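# Place the entire wire inside the bin

## Task

Get all of the wire into the bin so that no part of it is above the bin's rim; a wire left dangling over the table edge may count as a failure.

## Robot and tools

Robot: two arms, left_arm and right_arm, each ending in a parallel gripper. The fingers extend along the gripper's +z axis and close along its y axis. The reported end_effector_position is the spot between the finger pads, just under 1 cm behind the tips. A camera stand sits behind the arms.

Frames: the scene frame has its origin at table-top height, midway between the nominal arm bases, with +z up, +x pointing out over the table and left_arm on the +y side (arm names do not match image sides). Measured bases: left_arm at (+0.032, +0.290, 0) m, quat_wxyz (+1.000, 0, 0, 0); right_arm at (-0.039, -0.354, 0) m, quat_wxyz (+1.000, 0, 0, -0.005). Each arm reports its hand pose, velocities, targets and wrist-camera pose in its own base frame. Table and fixed cameras use the scene frame. Commanded offsets are along the axes of that arm's current Hand target. Printed poses can be wrong by a few cm, more when the arm reaches far.

execute_actions(actions, cameras): actions is a list of actions; each action is a table of 1 to 15 rows, one row per 1/30 s step, and a short table repeats its final row until 15 steps pass. Every row holds 14 numbers in [-1, 1], both arms always: left dx, dy, dz, rx, ry, rz, opening, then the same seven for right. The six pose numbers are an offset (not a pose) from the Hand target as it stood when the action began; every row counts from that same start, and a later action starts from the new Hand target, so repeating an offset moves further. Scale: 1.0 = 0.6 m or 180 degrees; rx, ry, rz form a single rotation vector. Opening is absolute: +1 fully open (about 87 mm between pads), +0.5 about 69 mm, 0 about 43 mm, -0.5 about 18 mm, -1 shut. Sending six zeros re-commands an arm's Hand target; a 0 opening is a real command, so repeat an arm's present opening to keep it. cameras: list of names, ["all"], or []; omitted means all images only for an empty action list. Unknown names invalidate the call.

move(target, speed, blend, opening_speed, blocking, cameras): target is one 14-number row laid out as above, or a list of up to 15 such rows; every row is an offset from the Hand targets at the start of the move, not from the previous row. Paths are straight, end together, last at least 0.5 s and are cut off after 10 s total. speed: m/s per arm path, 0.002 to 2.9, default 0.25 (rotation capped at twice that in rad/s); one number or one per target. blend: corner rounding in m, one value or one per target; 0 stops at each point. opening_speed: rate of change of commanded opening per second on the -1..+1 scale, at least 0.2. blocking=false returns after about 0.5 s while the move continues. Moves do not avoid obstacles or the other arm; faster moves lag, overshoot and hit harder. Avoid routing a path near an arm's own base (go around it). The result adds a move: line giving the ending (done, off_target, moving, held, fault) and limits (paced = pose clipped, held = steps withheld). done means at rest within 10 mm and 2 degrees.

wait(seconds 0 to 10, cameras): lets time pass with last commands held. stop(cameras): brakes a running move. zoom_image(camera, region [x0, y0, x1, y1] in pixels, at most 504 by 504): enlarges part of a camera's newest image. finished_scene(scene): integer, the current scene's number; ends the scene irreversibly, and the goal must then hold without the robot.

Cameras (all 672x504): cam_head_left, cam_head_right, cam_high, cam_low, cam_left_wrist, cam_right_wrist.

Results: end_effector_position (m) and end_effector_quat_wxyz per arm; Hand target (last commanded pose after clipping, base for the next offsets); Tool commands; grip_measured on the command scale; Joint positions (gripper last, 0 shut to 1 open); Joint velocities (may say within noise or be omitted); Joint torques (include arm weight, offsets and noise; joints 1-3 wrap at ±28 N m); motor temperatures. Joint ranges (rad): waist -2.618 to 3.054, shoulder 0 to 3.142, elbow 0 to 3.142 (straight 2.901), wrist pitch and yaw ±1.571, wrist roll ±2.094.

Control behaviour: each step, commanded orientation is limited to 40 degrees from the measured one. Grippers often stop short or sag and tilt, especially far out; check after each move and send the missing distance as a new offset. Tiny moves may not happen or may drift sideways.

Grasping: once the pads touch, command roughly 0.04 below the grip_measured value for a firm hold, less for a lighter one. Per-pad force is about 20 N; a fast close squeezes harder.

Avoid: dropping the wire or releasing it while moving, letting it dangle off or fall from the table, hitting the table, bin or fixtures hard, any contact or squeeze between the two arms or grippers (the clearance check does not protect grippers or wrist cameras), straining camera cables, and arm stops. Pushing against an obstacle continues until you command the target back. Motors heat when holding loads, stretched out or pushing: MOTOR HOT at 75 °C, at 90 °C the arm folds and idles, at 100 °C it collapses. Loose objects may occasionally be nudged by the scene.

Each tool is called after "Call:" in YAML: its name, and indented under it one key for each argument.

## Session

Call:
execute_actions:
  actions: []

Scene clock: 0.00 s.
left_arm: end_effector_position=(+0.3062, -0.1116, +0.0866) grip_measured=+0.991 end_effector_quat_wxyz=(+0.490, +0.046, +0.849, -0.193) | right_arm: end_effector_position=(+0.3170, +0.0361, +0.0733) grip_measured=+0.993 end_effector_quat_wxyz=(+0.501, -0.048, +0.863, +0.054)
Joint positions: left_arm=[-0.222 1.092 0.382 0.241 0.184 -0.228 0.995] | right_arm=[0.067 1.093 0.378 0.198 -0.083 0.004 0.997]
Joint velocities: within noise
Joint torques (N m): no reading
Motor temperatures (°C): left_arm=[23 32 33 31 25 24 23] | right_arm=[19 31 33 38 23 24 22]
Heat: left arm: 33 °C; right arm: 38 °C.
Hand target: left_arm +0.3081, -0.1120, +0.0905; +0.494, +0.046, +0.846, -0.193 | right_arm +0.3229, +0.0365, +0.0833; +0.514, -0.049, +0.855, +0.054
Tool commands: left_gripper/opening=+1.0 right_gripper/opening=+1.0

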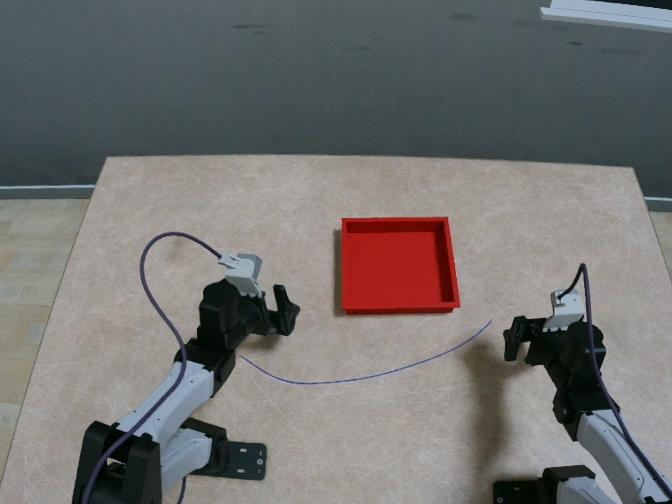

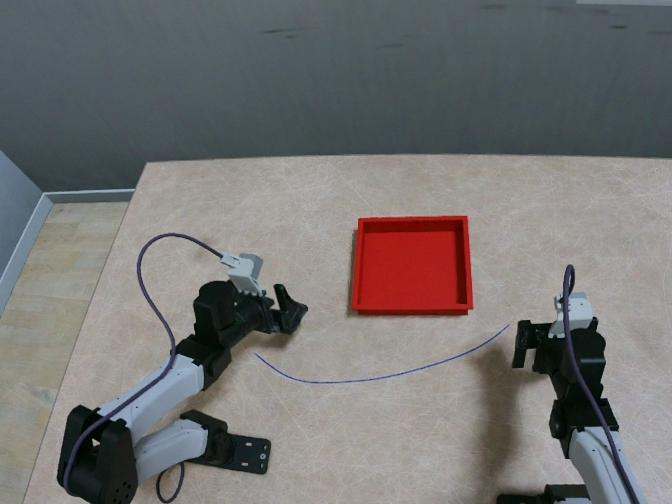

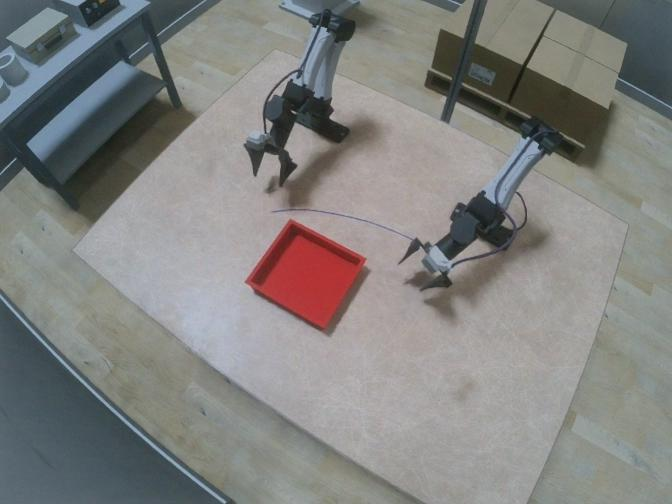

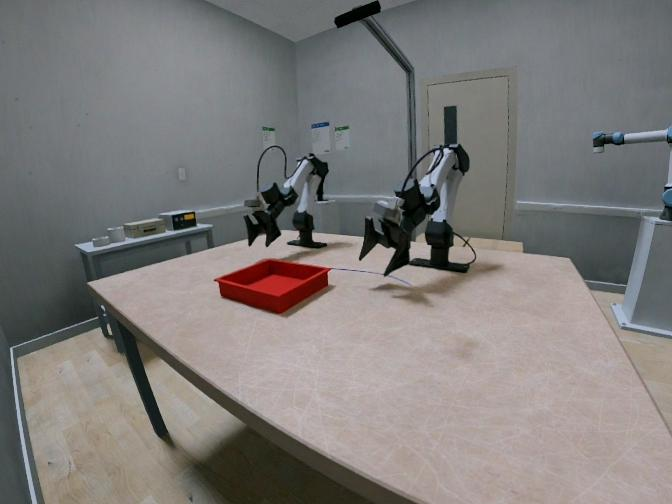

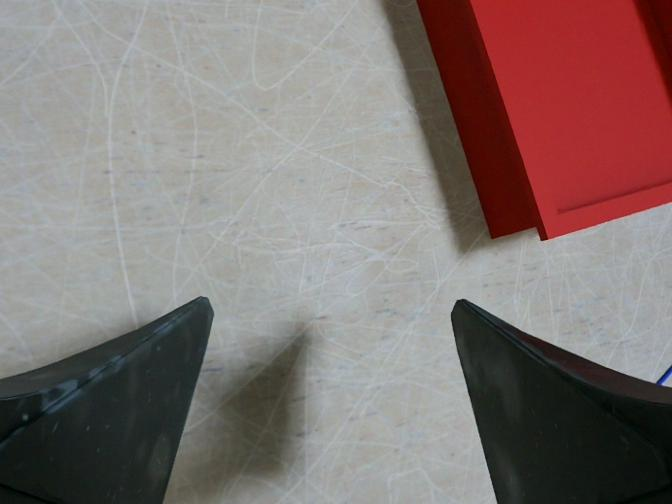

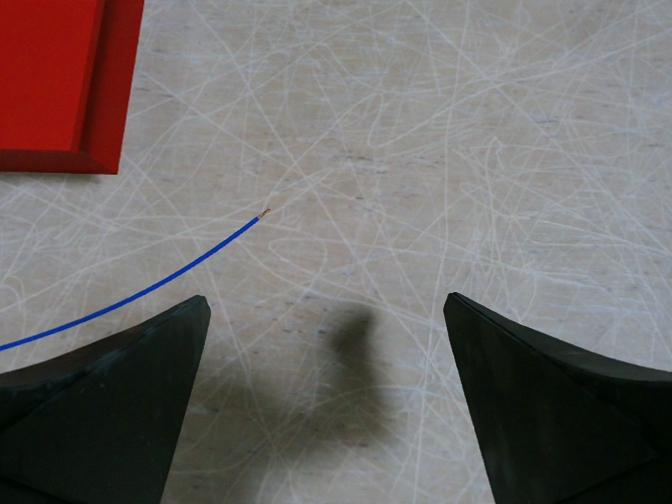

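Call:
move:
  target: [-0.0854,-0.0281,-0.0436,-0.130,0.332,-0.031,1,-0.0884,0.0042,-0.0467,0.036,0.344,0.033,1]
  cameras: ["all"]

Scene clock: 47.20 s.
left_arm: end_effector_position=(+0.3066, -0.1100, +0.1483) grip_measured=+0.991 end_effector_quat_wxyz=(-0.002, -0.001, +1.000, -0.004) | right_arm: end_effector_position=(+0.3172, +0.0349, +0.1387) grip_measured=+0.993 end_effector_quat_wxyz=(-0.008, -0.001, +1.000, +0.004)
Joint positions: left_arm=[-0.302 1.945 1.857 -1.485 0.008 -0.304 0.995] | right_arm=[0.093 1.932 1.8 -1.453 -0.009 0.091 0.997]
Joint torques (N m): left_arm=[-1.1 -8.36 7.28 0.24 -0.18 -0.17] | right_arm=[0.8 -8.79 8.94 0.21 0.06 0.12]
Motor temperatures (°C): left_arm=[23 32 36 35 24 23 23] | right_arm=[19 31 38 40 23 23 21]
Heat: left arm: 36 °C; right arm: 40 °C.
Hand target: left_arm +0.3081, -0.1120, +0.1505; -0.001, +0.000, +1.000, +0.000 | right_arm +0.3228, +0.0364, +0.1433; +0.000, +0.001, +1.000, +0.001
Off the commanded pose: left_arm 0.003 m, 0 deg | right_arm 0.007 m, 1 deg.
move: done

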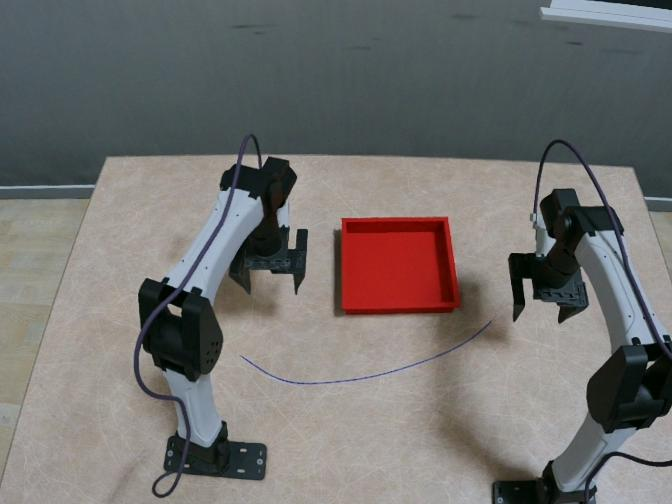

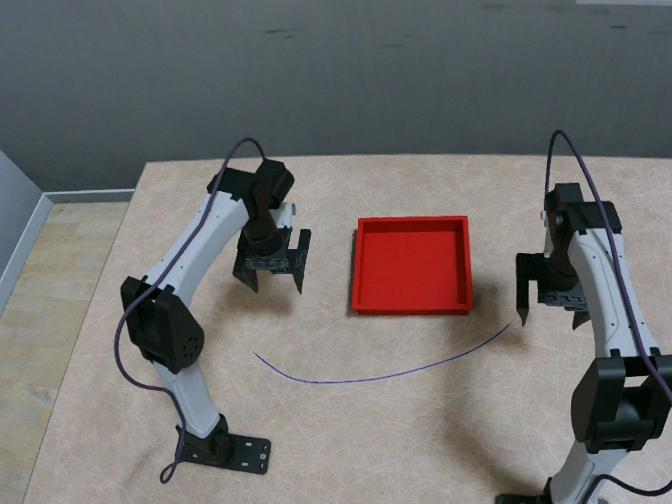

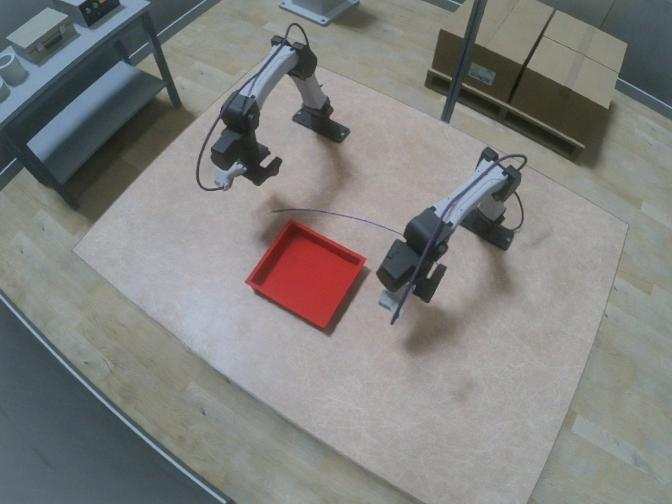

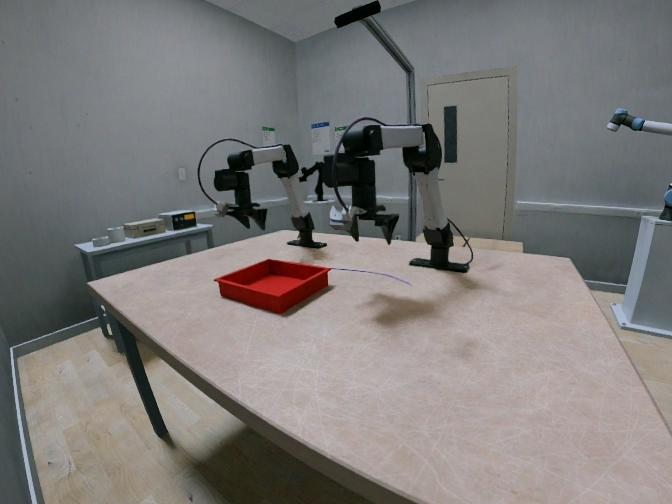

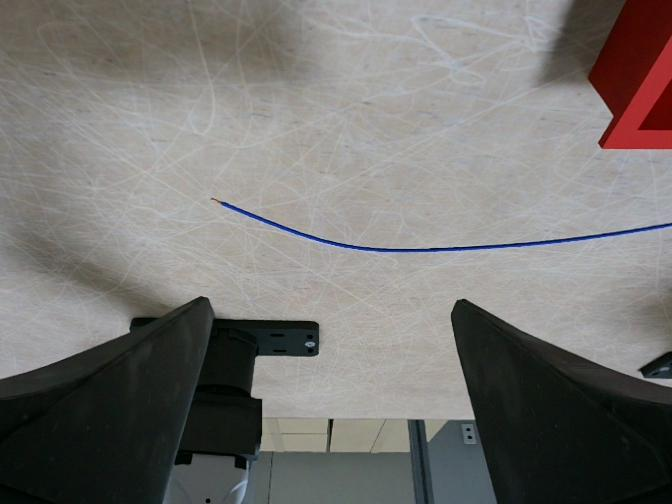

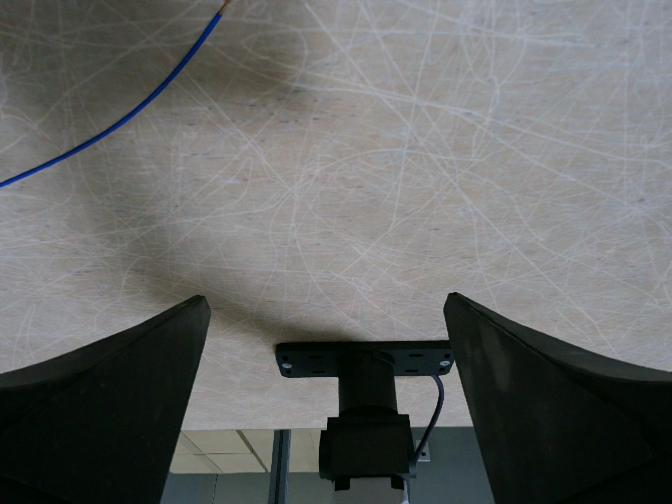

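Call:
move:
  target: [0.1735,0.1067,0.1,0,0,0.644,0,0,0,0,0,0,0,1]
  cameras: ["all"]

Scene clock: 122.83 s.
left_arm: end_effector_position=(+0.2025, -0.0480, +0.0898) grip_measured=+0.000 end_effector_quat_wxyz=(-0.006, +0.845, +0.535, -0.007) | right_arm: end_effector_position=(+0.3171, +0.0349, +0.1388) grip_measured=+0.993 end_effector_quat_wxyz=(-0.008, -0.001, +1.000, +0.004)
Joint positions: left_arm=[-0.43 1.333 0.972 -1.228 0.005 1.582 0.5] | right_arm=[0.093 1.932 1.801 -1.454 -0.009 0.091 0.997]
Joint torques (N m): left_arm=[-0.38 -4.93 4.75 0.37 -0.04 0.01] | right_arm=[0.83 -8.8 8.94 0.2 0.06 0.11]
Motor temperatures (°C): left_arm=[23 38 37 28 24 22 22] | right_arm=[19 34 46 34 23 23 20]
Heat: left arm: 38 °C; right arm: 46 °C.
Hand target: left_arm +0.2040, -0.0480, +0.0907; +0.000, +0.848, +0.531, +0.000 | right_arm +0.3228, +0.0364, +0.1433; +0.000, +0.001, +1.000, +0.001
Off the commanded pose: left_arm 0.002 m, 1 deg | right_arm 0.007 m, 1 deg.
move: done

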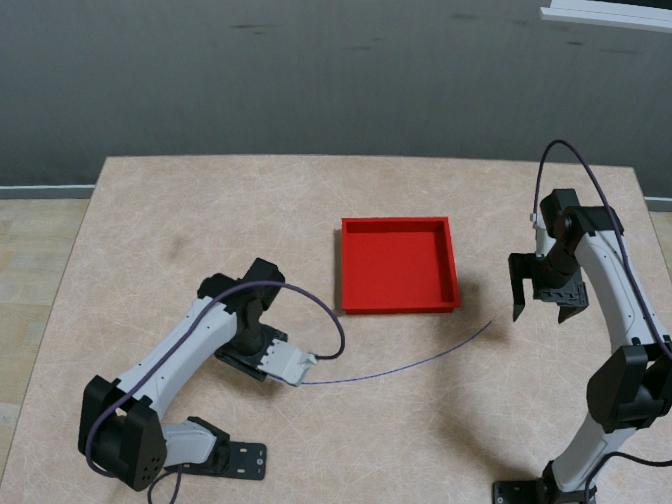

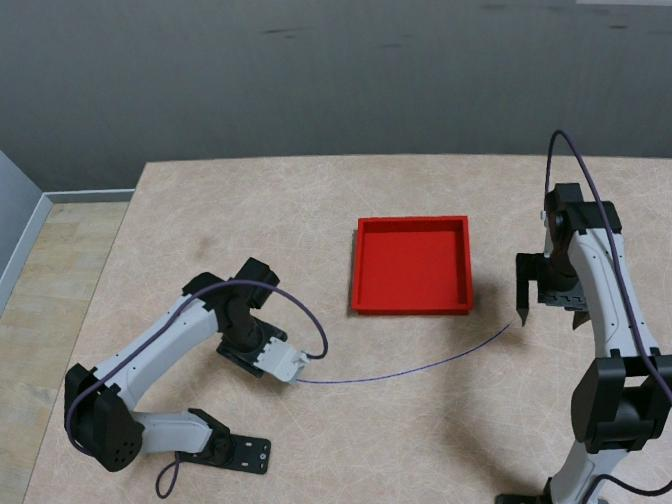

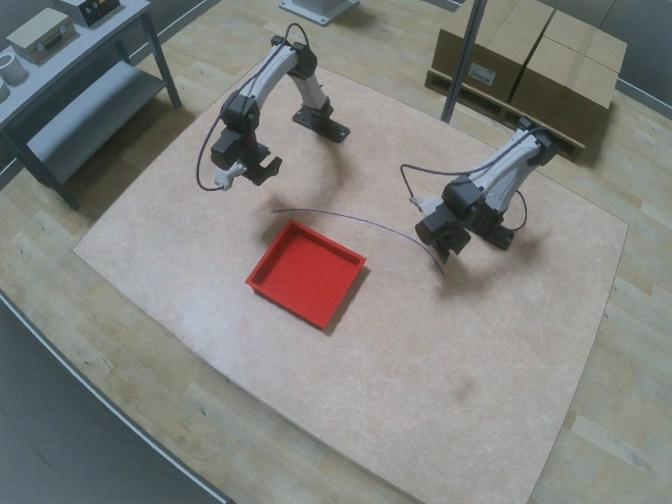

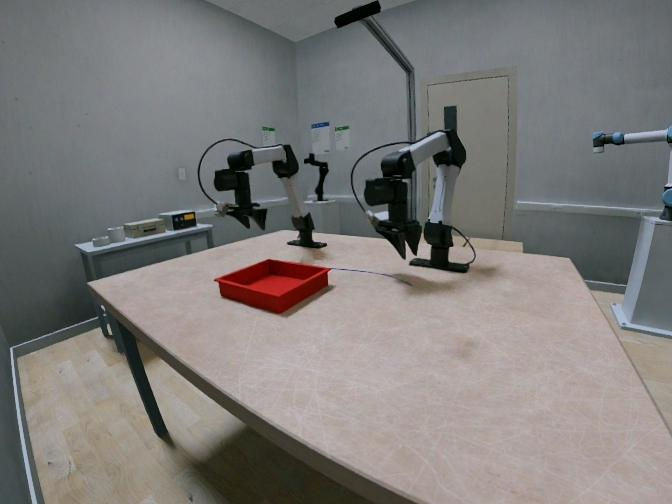

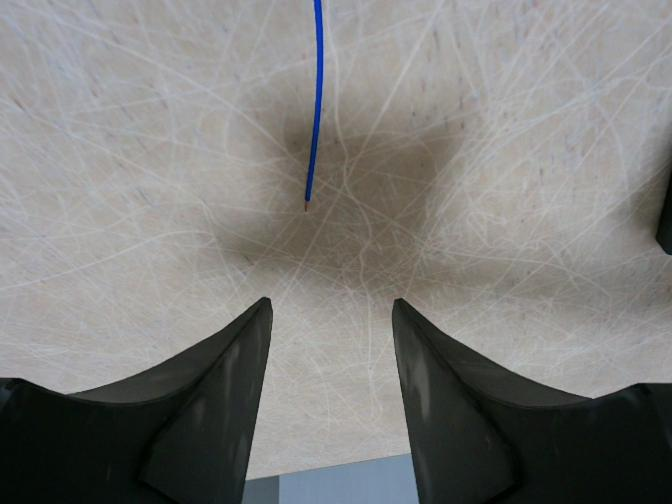

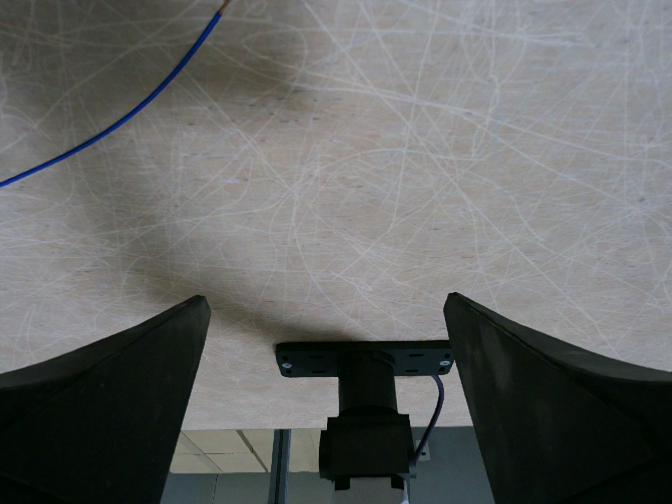

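Call:
move:
  target: [0,0.0133,0.115,0,0,0.028,-0.3,0,0,0,0,0,0,1]
  cameras: ["cam_left_wrist"]
  speed: 0.12

Scene clock: 134.63 s.
left_arm: end_effector_position=(+0.2103, -0.0518, +0.0243) grip_measured=-0.300 end_effector_quat_wxyz=(+0.002, +0.868, +0.497, -0.002) | right_arm: end_effector_position=(+0.3171, +0.0349, +0.1388) grip_measured=+0.993 end_effector_quat_wxyz=(-0.008, -0.001, +1.000, +0.004)
Joint positions: left_arm=[-0.43 1.406 0.759 -0.923 0.005 1.67 0.35] | right_arm=[0.093 1.932 1.801 -1.454 -0.009 0.091 0.997]
Joint torques (N m): left_arm=[-0.36 -3.19 4.57 0.44 -0.06 0.03] | right_arm=[0.87 -8.79 8.95 0.21 0.06 0.12]
Heat: left arm: 37 °C; right arm: 46 °C.
Hand target: left_arm +0.2112, -0.0515, +0.0217; +0.000, +0.870, +0.493, +0.000 | right_arm +0.3228, +0.0364, +0.1433; +0.000, +0.001, +1.000, +0.001
Off the commanded pose: left_arm 0.003 m, 1 deg | right_arm 0.007 m, 1 deg.
move: done
Images, in order (width x height): cam_left_wrist 672x504.

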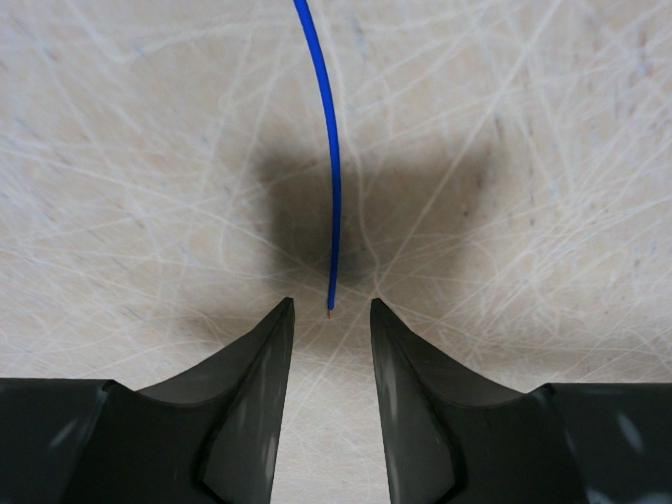

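Call:
move:
  target: [0,0,0.02,0,0,0,-0.3,0,0,0,0,0,0,1]
  cameras: ["cam_left_wrist"]
  speed: 0.04

Call:
zoom_image:
  camera: "cam_left_wrist"
  region: [230, 200, 430, 350]

Scene clock: 140.30 s.
left_arm: end_effector_position=(+0.2111, -0.0520, +0.0131) grip_measured=-0.300 end_effector_quat_wxyz=(+0.002, +0.868, +0.497, -0.001) | right_arm: end_effector_position=(+0.3171, +0.0349, +0.1388) grip_measured=+0.993 end_effector_quat_wxyz=(-0.008, -0.001, +1.000, +0.004)
Joint positions: left_arm=[-0.43 1.429 0.729 -0.867 0.004 1.671 0.35] | right_arm=[0.093 1.932 1.801 -1.454 -0.009 0.091 0.997]
Joint torques (N m): left_arm=[-0.31 -3.21 4.18 0.41 -0.06 0.04] | right_arm=[0.85 -8.79 8.96 0.2 0.06 0.12]
Heat: left arm: 36 °C; right arm: 46 °C.
Hand target: left_arm +0.2111, -0.0514, +0.0097; +0.000, +0.870, +0.493, +0.000 | right_arm +0.3228, +0.0364, +0.1433; +0.000, +0.001, +1.000, +0.001
Off the commanded pose: left_arm 0.003 m, 1 deg | right_arm 0.007 m, 1 deg.
move: done
Images, in order (width x height): cam_left_wrist 672x504.

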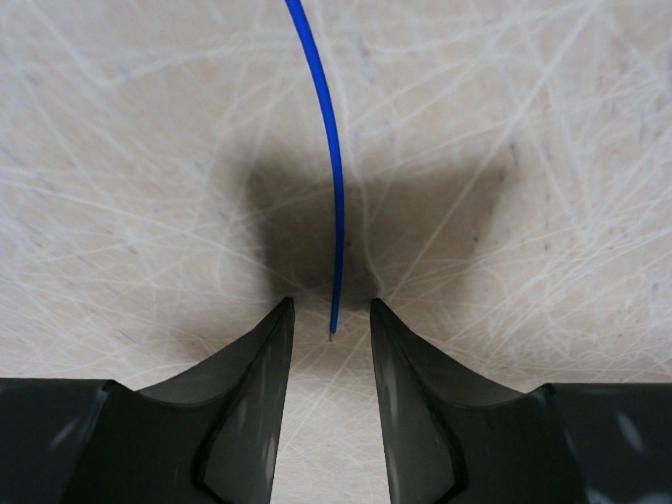

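Scaled by 2.520.

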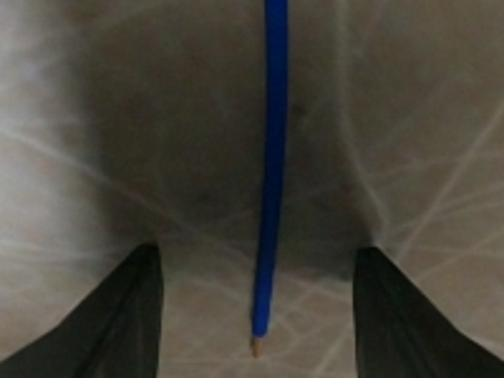

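Call:
move:
  target: [0,0,0.007,0,0,0,-0.3,0,0,0,0,0,0,1]
  cameras: ["cam_left_wrist"]
  speed: 0.03

Call:
zoom_image:
  camera: "cam_left_wrist"
  region: [230, 200, 430, 350]

Scene clock: 144.83 s.
left_arm: end_effector_position=(+0.2120, -0.0511, +0.0126) grip_measured=-0.300 end_effector_quat_wxyz=(+0.001, +0.868, +0.497, +0.003) | right_arm: end_effector_position=(+0.3171, +0.0349, +0.1388) grip_measured=+0.993 end_effector_quat_wxyz=(-0.008, -0.001, +1.000, +0.004)
Joint positions: left_arm=[-0.43 1.43 0.725 -0.861 -0.003 1.671 0.35] | right_arm=[0.093 1.932 1.801 -1.454 -0.009 0.091 0.997]
Joint torques (N m): left_arm=[-0.43 -2.55 3.49 0.58 0.04 0.01] | right_arm=[0.83 -8.79 8.94 0.2 0.07 0.12]
Heat: left arm: 36 °C; right arm: 46 °C.
Hand target: left_arm +0.2112, -0.0515, +0.0055; +0.000, +0.870, +0.493, +0.000 | right_arm +0.3228, +0.0364, +0.1433; +0.000, +0.001, +1.000, +0.001
Off the commanded pose: left_arm 0.007 m, 1 deg | right_arm 0.007 m, 1 deg.
move: done
Images, in order (width x height): cam_left_wrist 672x504.

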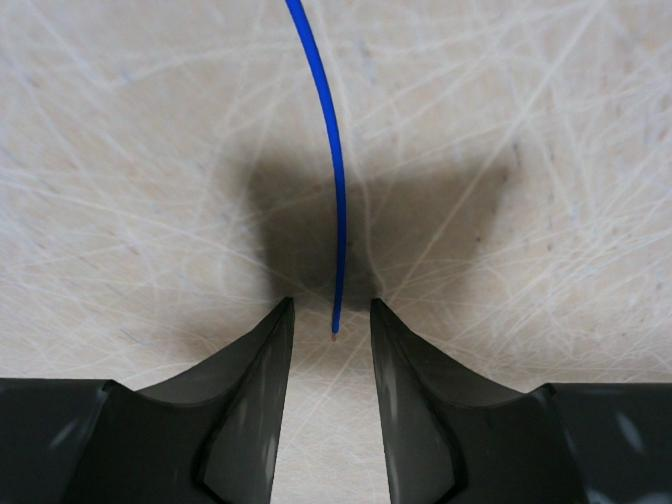

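Scaled by 2.520.

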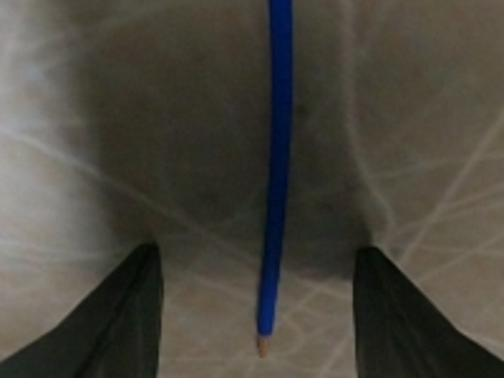

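Call:
move:
  target:
    - [0,0,-0.0045,0,0,0,-0.3,0,0,0,0,0,0,1]
    - [0,0,-0.0045,0,0,0,-1,0,0,0,0,0,0,1]
  cameras: ["cam_left_wrist"]
  speed: 0.03
  opening_speed: 0.6

Call:
zoom_image:
  camera: "cam_left_wrist"
  region: [230, 200, 430, 350]

Scene clock: 152.97 s.
left_arm: end_effector_position=(+0.2146, -0.0523, +0.0127) grip_measured=-0.975 end_effector_quat_wxyz=(+0.006, +0.868, +0.496, +0.006) | right_arm: end_effector_position=(+0.3171, +0.0349, +0.1388) grip_measured=+0.993 end_effector_quat_wxyz=(-0.008, -0.001, +1.000, +0.004)
Joint positions: left_arm=[-0.43 1.43 0.725 -0.85 -0.003 1.672 0.012] | right_arm=[0.093 1.932 1.801 -1.454 -0.009 0.091 0.997]
Joint torques (N m): left_arm=[-0.34 -3 4.14 0.32 0.06 0.01] | right_arm=[0.84 -8.81 8.92 0.21 0.06 0.11]
Heat: left arm: 36 °C; right arm: 47 °C.
Hand target: left_arm +0.2112, -0.0515, +0.0082; +0.000, +0.870, +0.493, +0.000 | right_arm +0.3228, +0.0364, +0.1433; +0.000, +0.001, +1.000, +0.001
Off the commanded pose: left_arm 0.006 m, 1 deg | right_arm 0.007 m, 1 deg.
move: done
Images, in order (width x height): cam_left_wrist 672x504.

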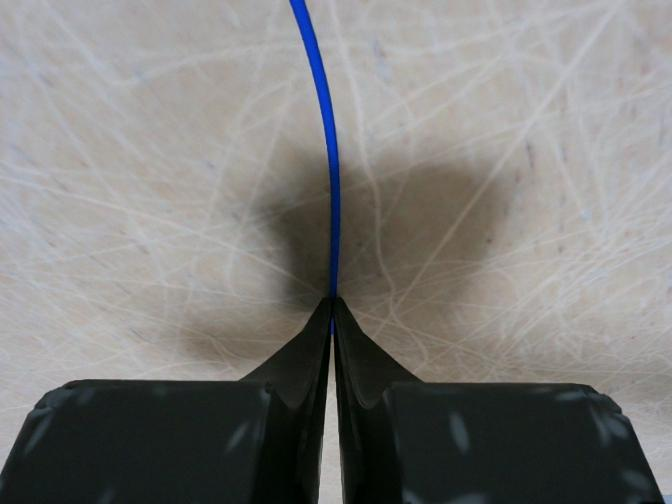

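Scaled by 2.520.

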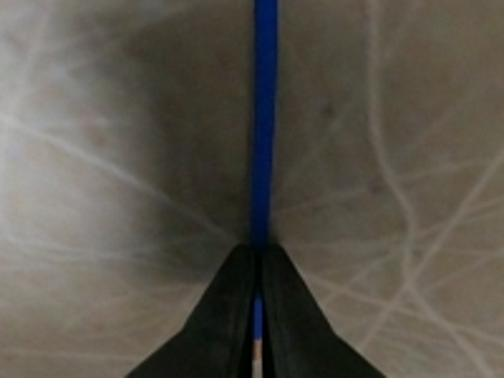

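Call:
move:
  target: [0,0,-0.22,0,0,0,-1,0,0,0,0,0,0,1]
  cameras: ["all"]
  speed: 0.12

Scene clock: 156.73 s.
left_arm: end_effector_position=(+0.2100, -0.0502, +0.1335) grip_measured=-0.975 end_effector_quat_wxyz=(-0.008, +0.868, +0.496, -0.004) | right_arm: end_effector_position=(+0.3171, +0.0349, +0.1388) grip_measured=+0.993 end_effector_quat_wxyz=(-0.008, -0.001, +1.000, +0.004)
Joint positions: left_arm=[-0.43 1.342 1.15 -1.397 -0.003 1.672 0.012] | right_arm=[0.093 1.932 1.801 -1.454 -0.009 0.091 0.997]
Joint torques (N m): left_arm=[-0.24 -4.78 7.06 0.1 0.06 0.02] | right_arm=[0.84 -8.8 8.92 0.21 0.07 0.12]
Heat: left arm: 36 °C; right arm: 47 °C.
Hand target: left_arm +0.2112, -0.0515, +0.1402; +0.000, +0.870, +0.493, +0.000 | right_arm +0.3228, +0.0364, +0.1433; +0.000, +0.001, +1.000, +0.001
Off the commanded pose: left_arm 0.007 m, 1 deg | right_arm 0.007 m, 1 deg.
move: done

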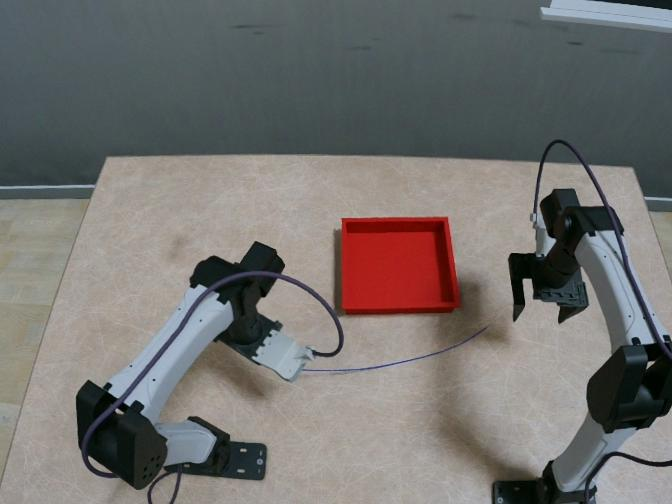

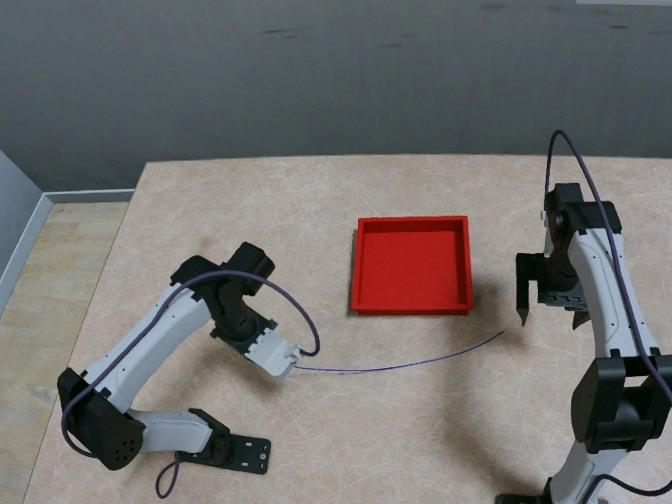

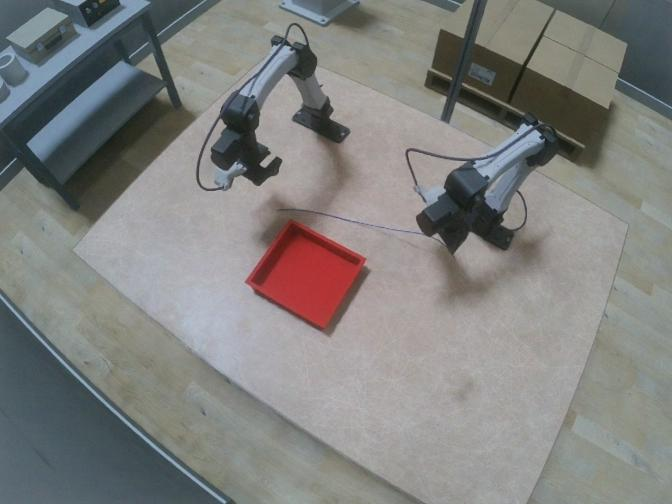

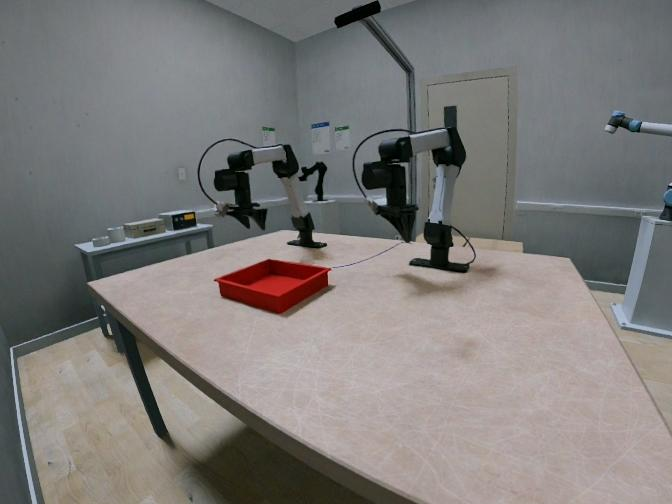

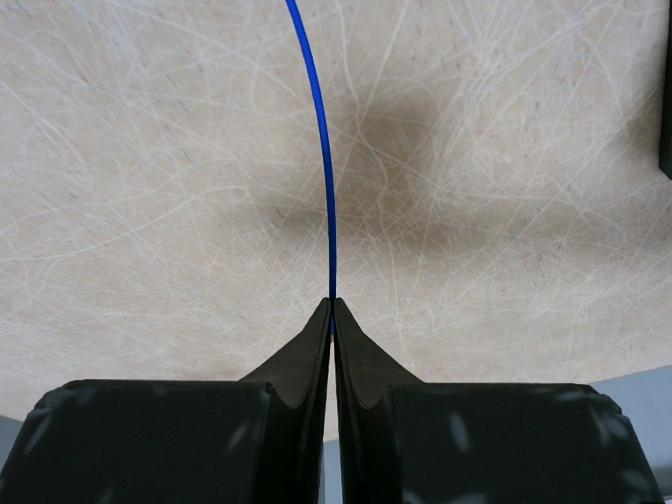

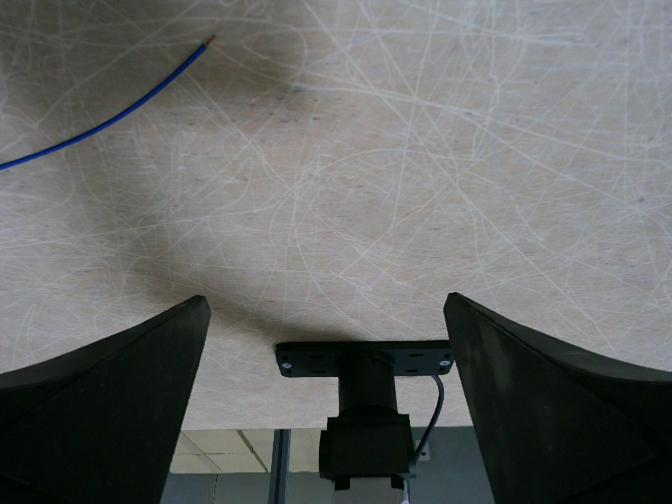

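Call:
move:
  target:
    - [0,0,0.208,0,0,0,-1,0,0,0,0,0,0,1]
    - [0,0,0.208,0,0,0,-0.4,0,0,0,0,0,0,1]
    - [0,0,0.08,0,0,-0.5,-0.4,0,0,0,0,0,0,1]
    - [0,0,0.08,0,0,-1,-0.4,0,0,0,0,0,0,1]
  cameras: ["cam_left_wrist", "cam_head_left"]
  speed: [0.12,0.12,0.4,0.4]
  opening_speed: 1

Scene clock: 234.23 s.
left_arm: end_effector_position=(+0.2151, -0.0524, +0.0903) grip_measured=-0.400 end_effector_quat_wxyz=(+0.001, -0.487, +0.873, +0.001) | right_arm: end_effector_position=(+0.3171, +0.0349, +0.1388) grip_measured=+0.993 end_effector_quat_wxyz=(-0.008, -0.001, +1.000, +0.004)
Joint positions: left_arm=[-0.073 1.448 1.066 -1.188 -0.003 -1.091 0.3] | right_arm=[0.093 1.932 1.801 -1.454 -0.009 0.091 0.997]
Joint torques (N m): left_arm=[0.39 -6.32 4.77 0.2 -0.07 -0.14] | right_arm=[0.84 -8.81 8.94 0.21 0.06 0.11]
Motor temperatures (°C): left_arm=[23 33 37 25 23 22 22] | right_arm=[19 35 48 30 23 22 19]
Heat: left arm: 37 °C; right arm: 48 °C.
Hand target: left_arm +0.2112, -0.0515, +0.0922; +0.000, -0.493, +0.870, +0.000 | right_arm +0.3228, +0.0364, +0.1433; +0.000, +0.001, +1.000, +0.001
Off the commanded pose: left_arm 0.004 m, 1 deg | right_arm 0.007 m, 1 deg.
move: done
Images, in order (width x height): cam_head_left 672x504, cam_left_wrist 672x504.

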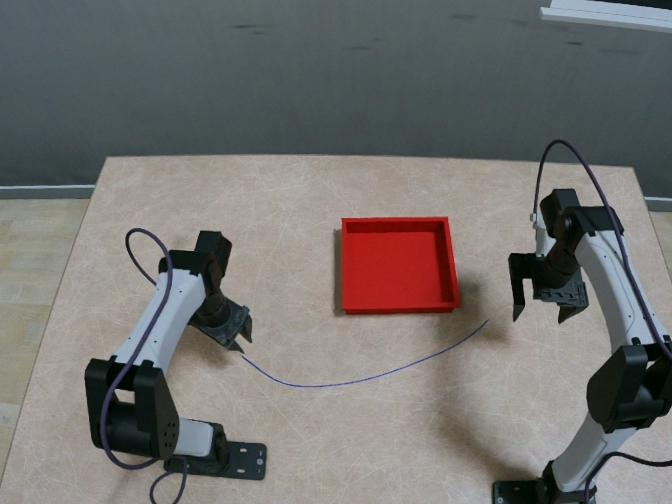

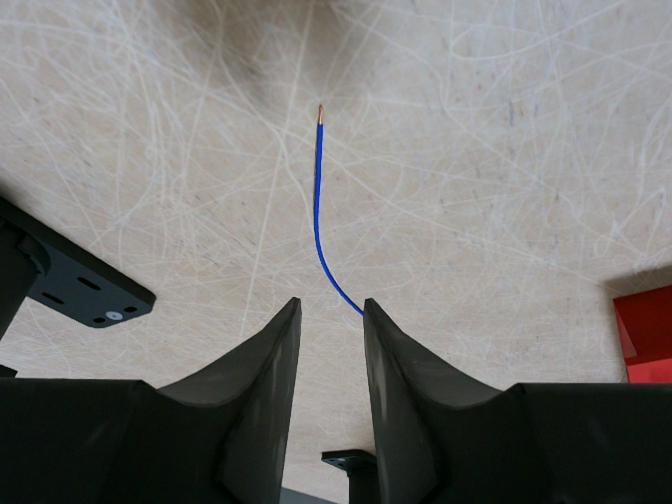

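Call:
move:
  target:
    - [0.025,0.015,0.1,0,0,0,-0.4,-0.028,0.133,0.08,0,0,0.233,-0.2]
    - [0.025,0.015,0.136,0,0,0,-0.4,-0.028,0.133,0.08,0,0,0.233,-0.2]
    - [0.025,0.015,0.136,0,0,0,-1,-0.028,0.133,0.08,0,0,0.233,-0.2]
  cameras: ["cam_left_wrist", "cam_right_wrist"]
  speed: [0.15,0.04,0.1]
  opening_speed: 0.8

Scene clock: 250.57 s.
left_arm: end_effector_position=(+0.1960, -0.0575, +0.0132) grip_measured=-0.973 end_effector_quat_wxyz=(+0.001, -0.493, +0.870, +0.001) | right_arm: end_effector_position=(+0.3376, +0.1148, +0.1010) grip_measured=-0.200 end_effector_quat_wxyz=(-0.002, +0.356, +0.934, +0.004)
Joint positions: left_arm=[-0.102 1.468 0.762 -0.864 -0.003 -1.134 0.014] | right_arm=[0.228 1.986 1.727 -1.311 -0.009 0.956 0.4]
Joint torques (N m): left_arm=[-0.98 -3.7 4.44 0.47 -0.08 -0.14] | right_arm=[0.8 -9.33 5.07 0.49 0.09 0.13]
Heat: left arm: 36 °C; right arm: 47 °C.
Hand target: left_arm +0.1956, -0.0597, +0.0105; +0.000, -0.493, +0.870, +0.000 | right_arm +0.3397, +0.1162, +0.0953; +0.000, +0.358, +0.934, +0.001
Off the commanded pose: left_arm 0.003 m, 0 deg | right_arm 0.006 m, 1 deg.
move: done
Images, in order (width x height): cam_left_wrist 672x504, cam_right_wrist 672x504.

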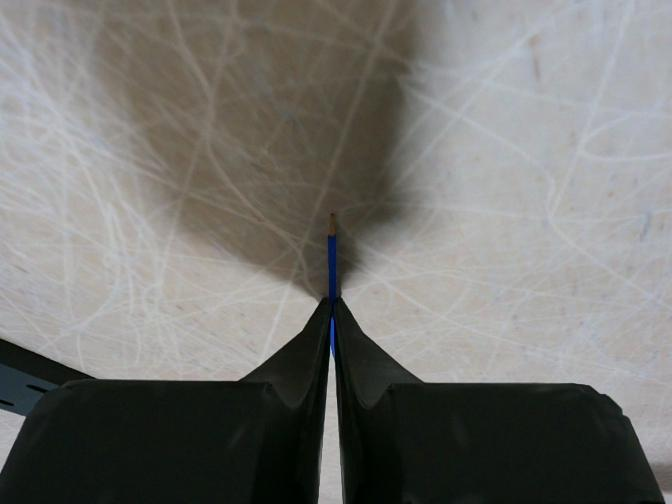

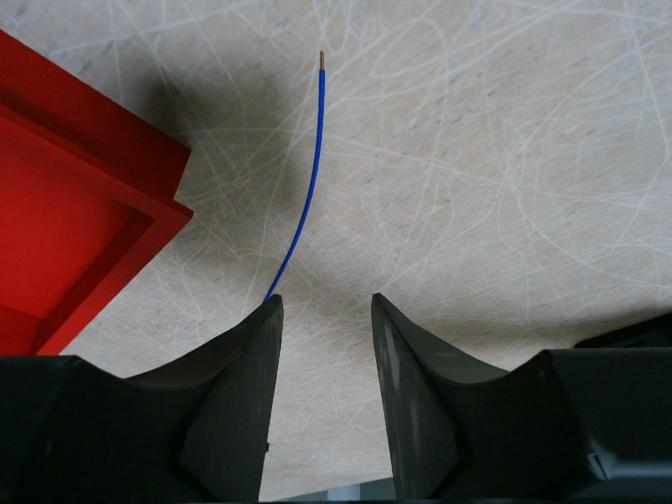

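Call:
move:
  target:
    - [0,0,0,0,0,0,-1,0,0.0075,0.125,0,0,0.02,-0.4]
    - [0,0,0,0,0,0,-1,0,0.0075,0.142,0,0,0.02,-0.4]
  cameras: ["cam_right_wrist"]
  speed: [0.15,0.03]

Call:
zoom_image:
  camera: "cam_right_wrist"
  region: [230, 200, 430, 350]

Scene clock: 261.40 s.
left_arm: end_effector_position=(+0.1960, -0.0575, +0.0132) grip_measured=-0.973 end_effector_quat_wxyz=(+0.001, -0.493, +0.870, +0.001) | right_arm: end_effector_position=(+0.3415, +0.1181, +0.0156) grip_measured=-0.400 end_effector_quat_wxyz=(-0.003, +0.386, +0.923, +0.003)
Joint positions: left_arm=[-0.102 1.468 0.762 -0.864 -0.003 -1.134 0.014] | right_arm=[0.23 2.056 1.483 -1 -0.009 1.022 0.3]
Joint torques (N m): left_arm=[-1.06 -3.7 4.48 0.44 -0.06 -0.14] | right_arm=[0.92 -9.69 4.86 0.47 0.1 0.12]
Heat: left arm: 36 °C; right arm: 45 °C.
Hand target: left_arm +0.1956, -0.0597, +0.0105; +0.000, -0.493, +0.870, +0.000 | right_arm +0.3427, +0.1196, +0.0102; +0.000, +0.388, +0.922, +0.000
Off the commanded pose: left_arm 0.003 m, 0 deg | right_arm 0.006 m, 0 deg.
move: done
Images, in order (width x height): cam_right_wrist 672x504.

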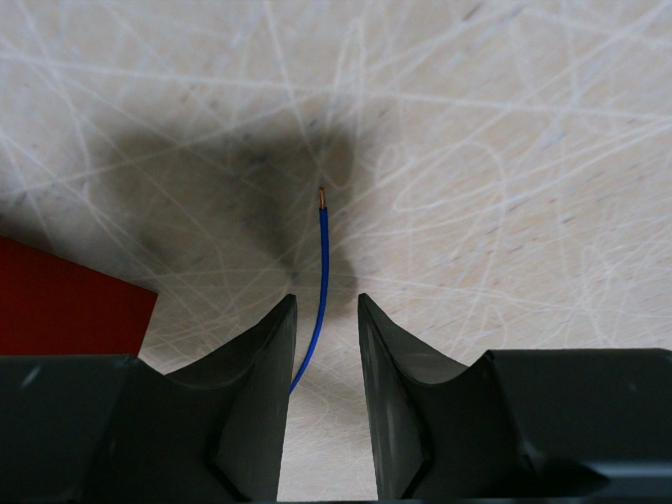

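Scaled by 2.520.

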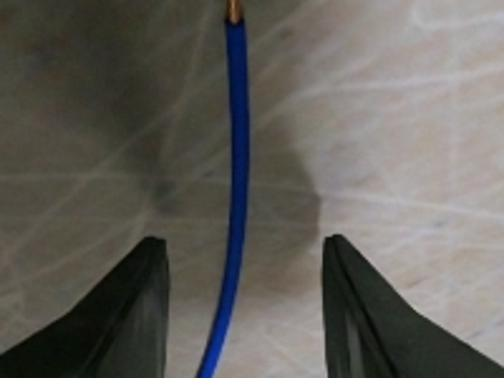

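Call:
move:
  target: [0,0,0,0,0,0,-1,0,0.002,0.006,0,0,0.04,-0.4]
  cameras: ["cam_right_wrist"]
  speed: 0.03

Call:
zoom_image:
  camera: "cam_right_wrist"
  region: [230, 200, 430, 350]

Scene clock: 267.43 s.
left_arm: end_effector_position=(+0.1960, -0.0575, +0.0132) grip_measured=-0.973 end_effector_quat_wxyz=(+0.001, -0.493, +0.870, +0.001) | right_arm: end_effector_position=(+0.3416, +0.1205, +0.0095) grip_measured=-0.400 end_effector_quat_wxyz=(-0.006, +0.440, +0.898, +0.001)
Joint positions: left_arm=[-0.102 1.468 0.762 -0.864 -0.003 -1.134 0.014] | right_arm=[0.23 2.056 1.457 -0.979 -0.009 1.142 0.3]
Joint torques (N m): left_arm=[-1.07 -3.75 4.33 0.46 -0.08 -0.17] | right_arm=[0.46 -10.44 4.7 0.47 0.11 0.11]
Heat: left arm: 36 °C; right arm: 44 °C.
Hand target: left_arm +0.1956, -0.0597, +0.0105; +0.000, -0.493, +0.870, +0.000 | right_arm +0.3436, +0.1205, +0.0066; +0.000, +0.445, +0.896, +0.001
Off the commanded pose: left_arm 0.003 m, 0 deg | right_arm 0.004 m, 1 deg.
move: done
Images, in order (width x height): cam_right_wrist 672x504.

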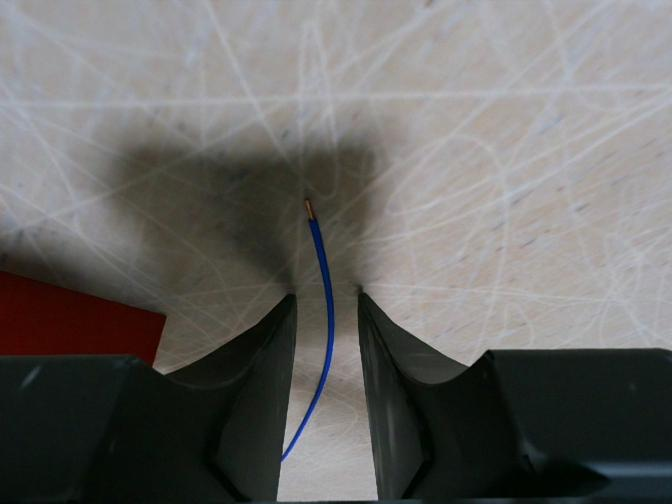

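Scaled by 2.520.

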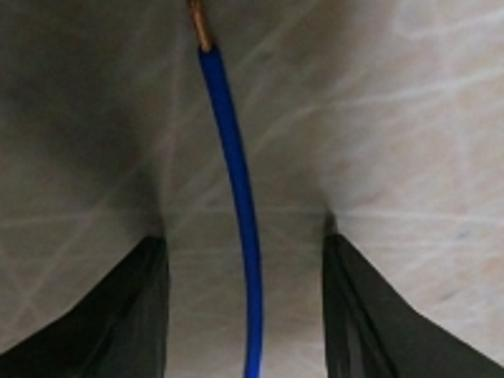

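Call:
move:
  target:
    - [0,0,0,0,0,0,-1,0,0.0,0.002,0,0,0,-0.4]
    - [0,0,0,0,0,0,-1,0,0.0,0.002,0,0,0,-1]
  cameras: ["cam_right_wrist"]
  speed: 0.03
  opening_speed: 0.8

Scene clock: 272.80 s.
left_arm: end_effector_position=(+0.1960, -0.0575, +0.0132) grip_measured=-0.973 end_effector_quat_wxyz=(+0.001, -0.493, +0.870, +0.001) | right_arm: end_effector_position=(+0.3426, +0.1208, +0.0094) grip_measured=-1.000 end_effector_quat_wxyz=(-0.004, +0.441, +0.898, +0.002)
Joint positions: left_arm=[-0.102 1.468 0.762 -0.864 -0.003 -1.134 0.014] | right_arm=[0.23 2.056 1.457 -0.975 -0.009 1.143 0]
Joint torques (N m): left_arm=[-1.13 -3.75 4.55 0.44 -0.07 -0.14] | right_arm=[0.44 -10.26 4.45 0.47 0.1 0.13]
Motor temperatures (°C): left_arm=[23 32 36 24 23 22 22] | right_arm=[19 36 43 29 23 22 19]
Heat: left arm: 36 °C; right arm: 43 °C.
Hand target: left_arm +0.1956, -0.0597, +0.0105; +0.000, -0.493, +0.870, +0.000 | right_arm +0.3436, +0.1205, +0.0054; +0.000, +0.445, +0.896, +0.000
Off the commanded pose: left_arm 0.003 m, 0 deg | right_arm 0.004 m, 1 deg.
move: done
Images, in order (width x height): cam_right_wrist 672x504.

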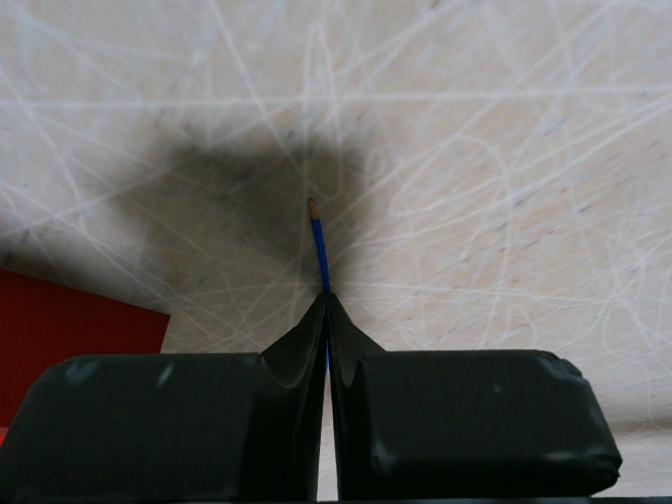

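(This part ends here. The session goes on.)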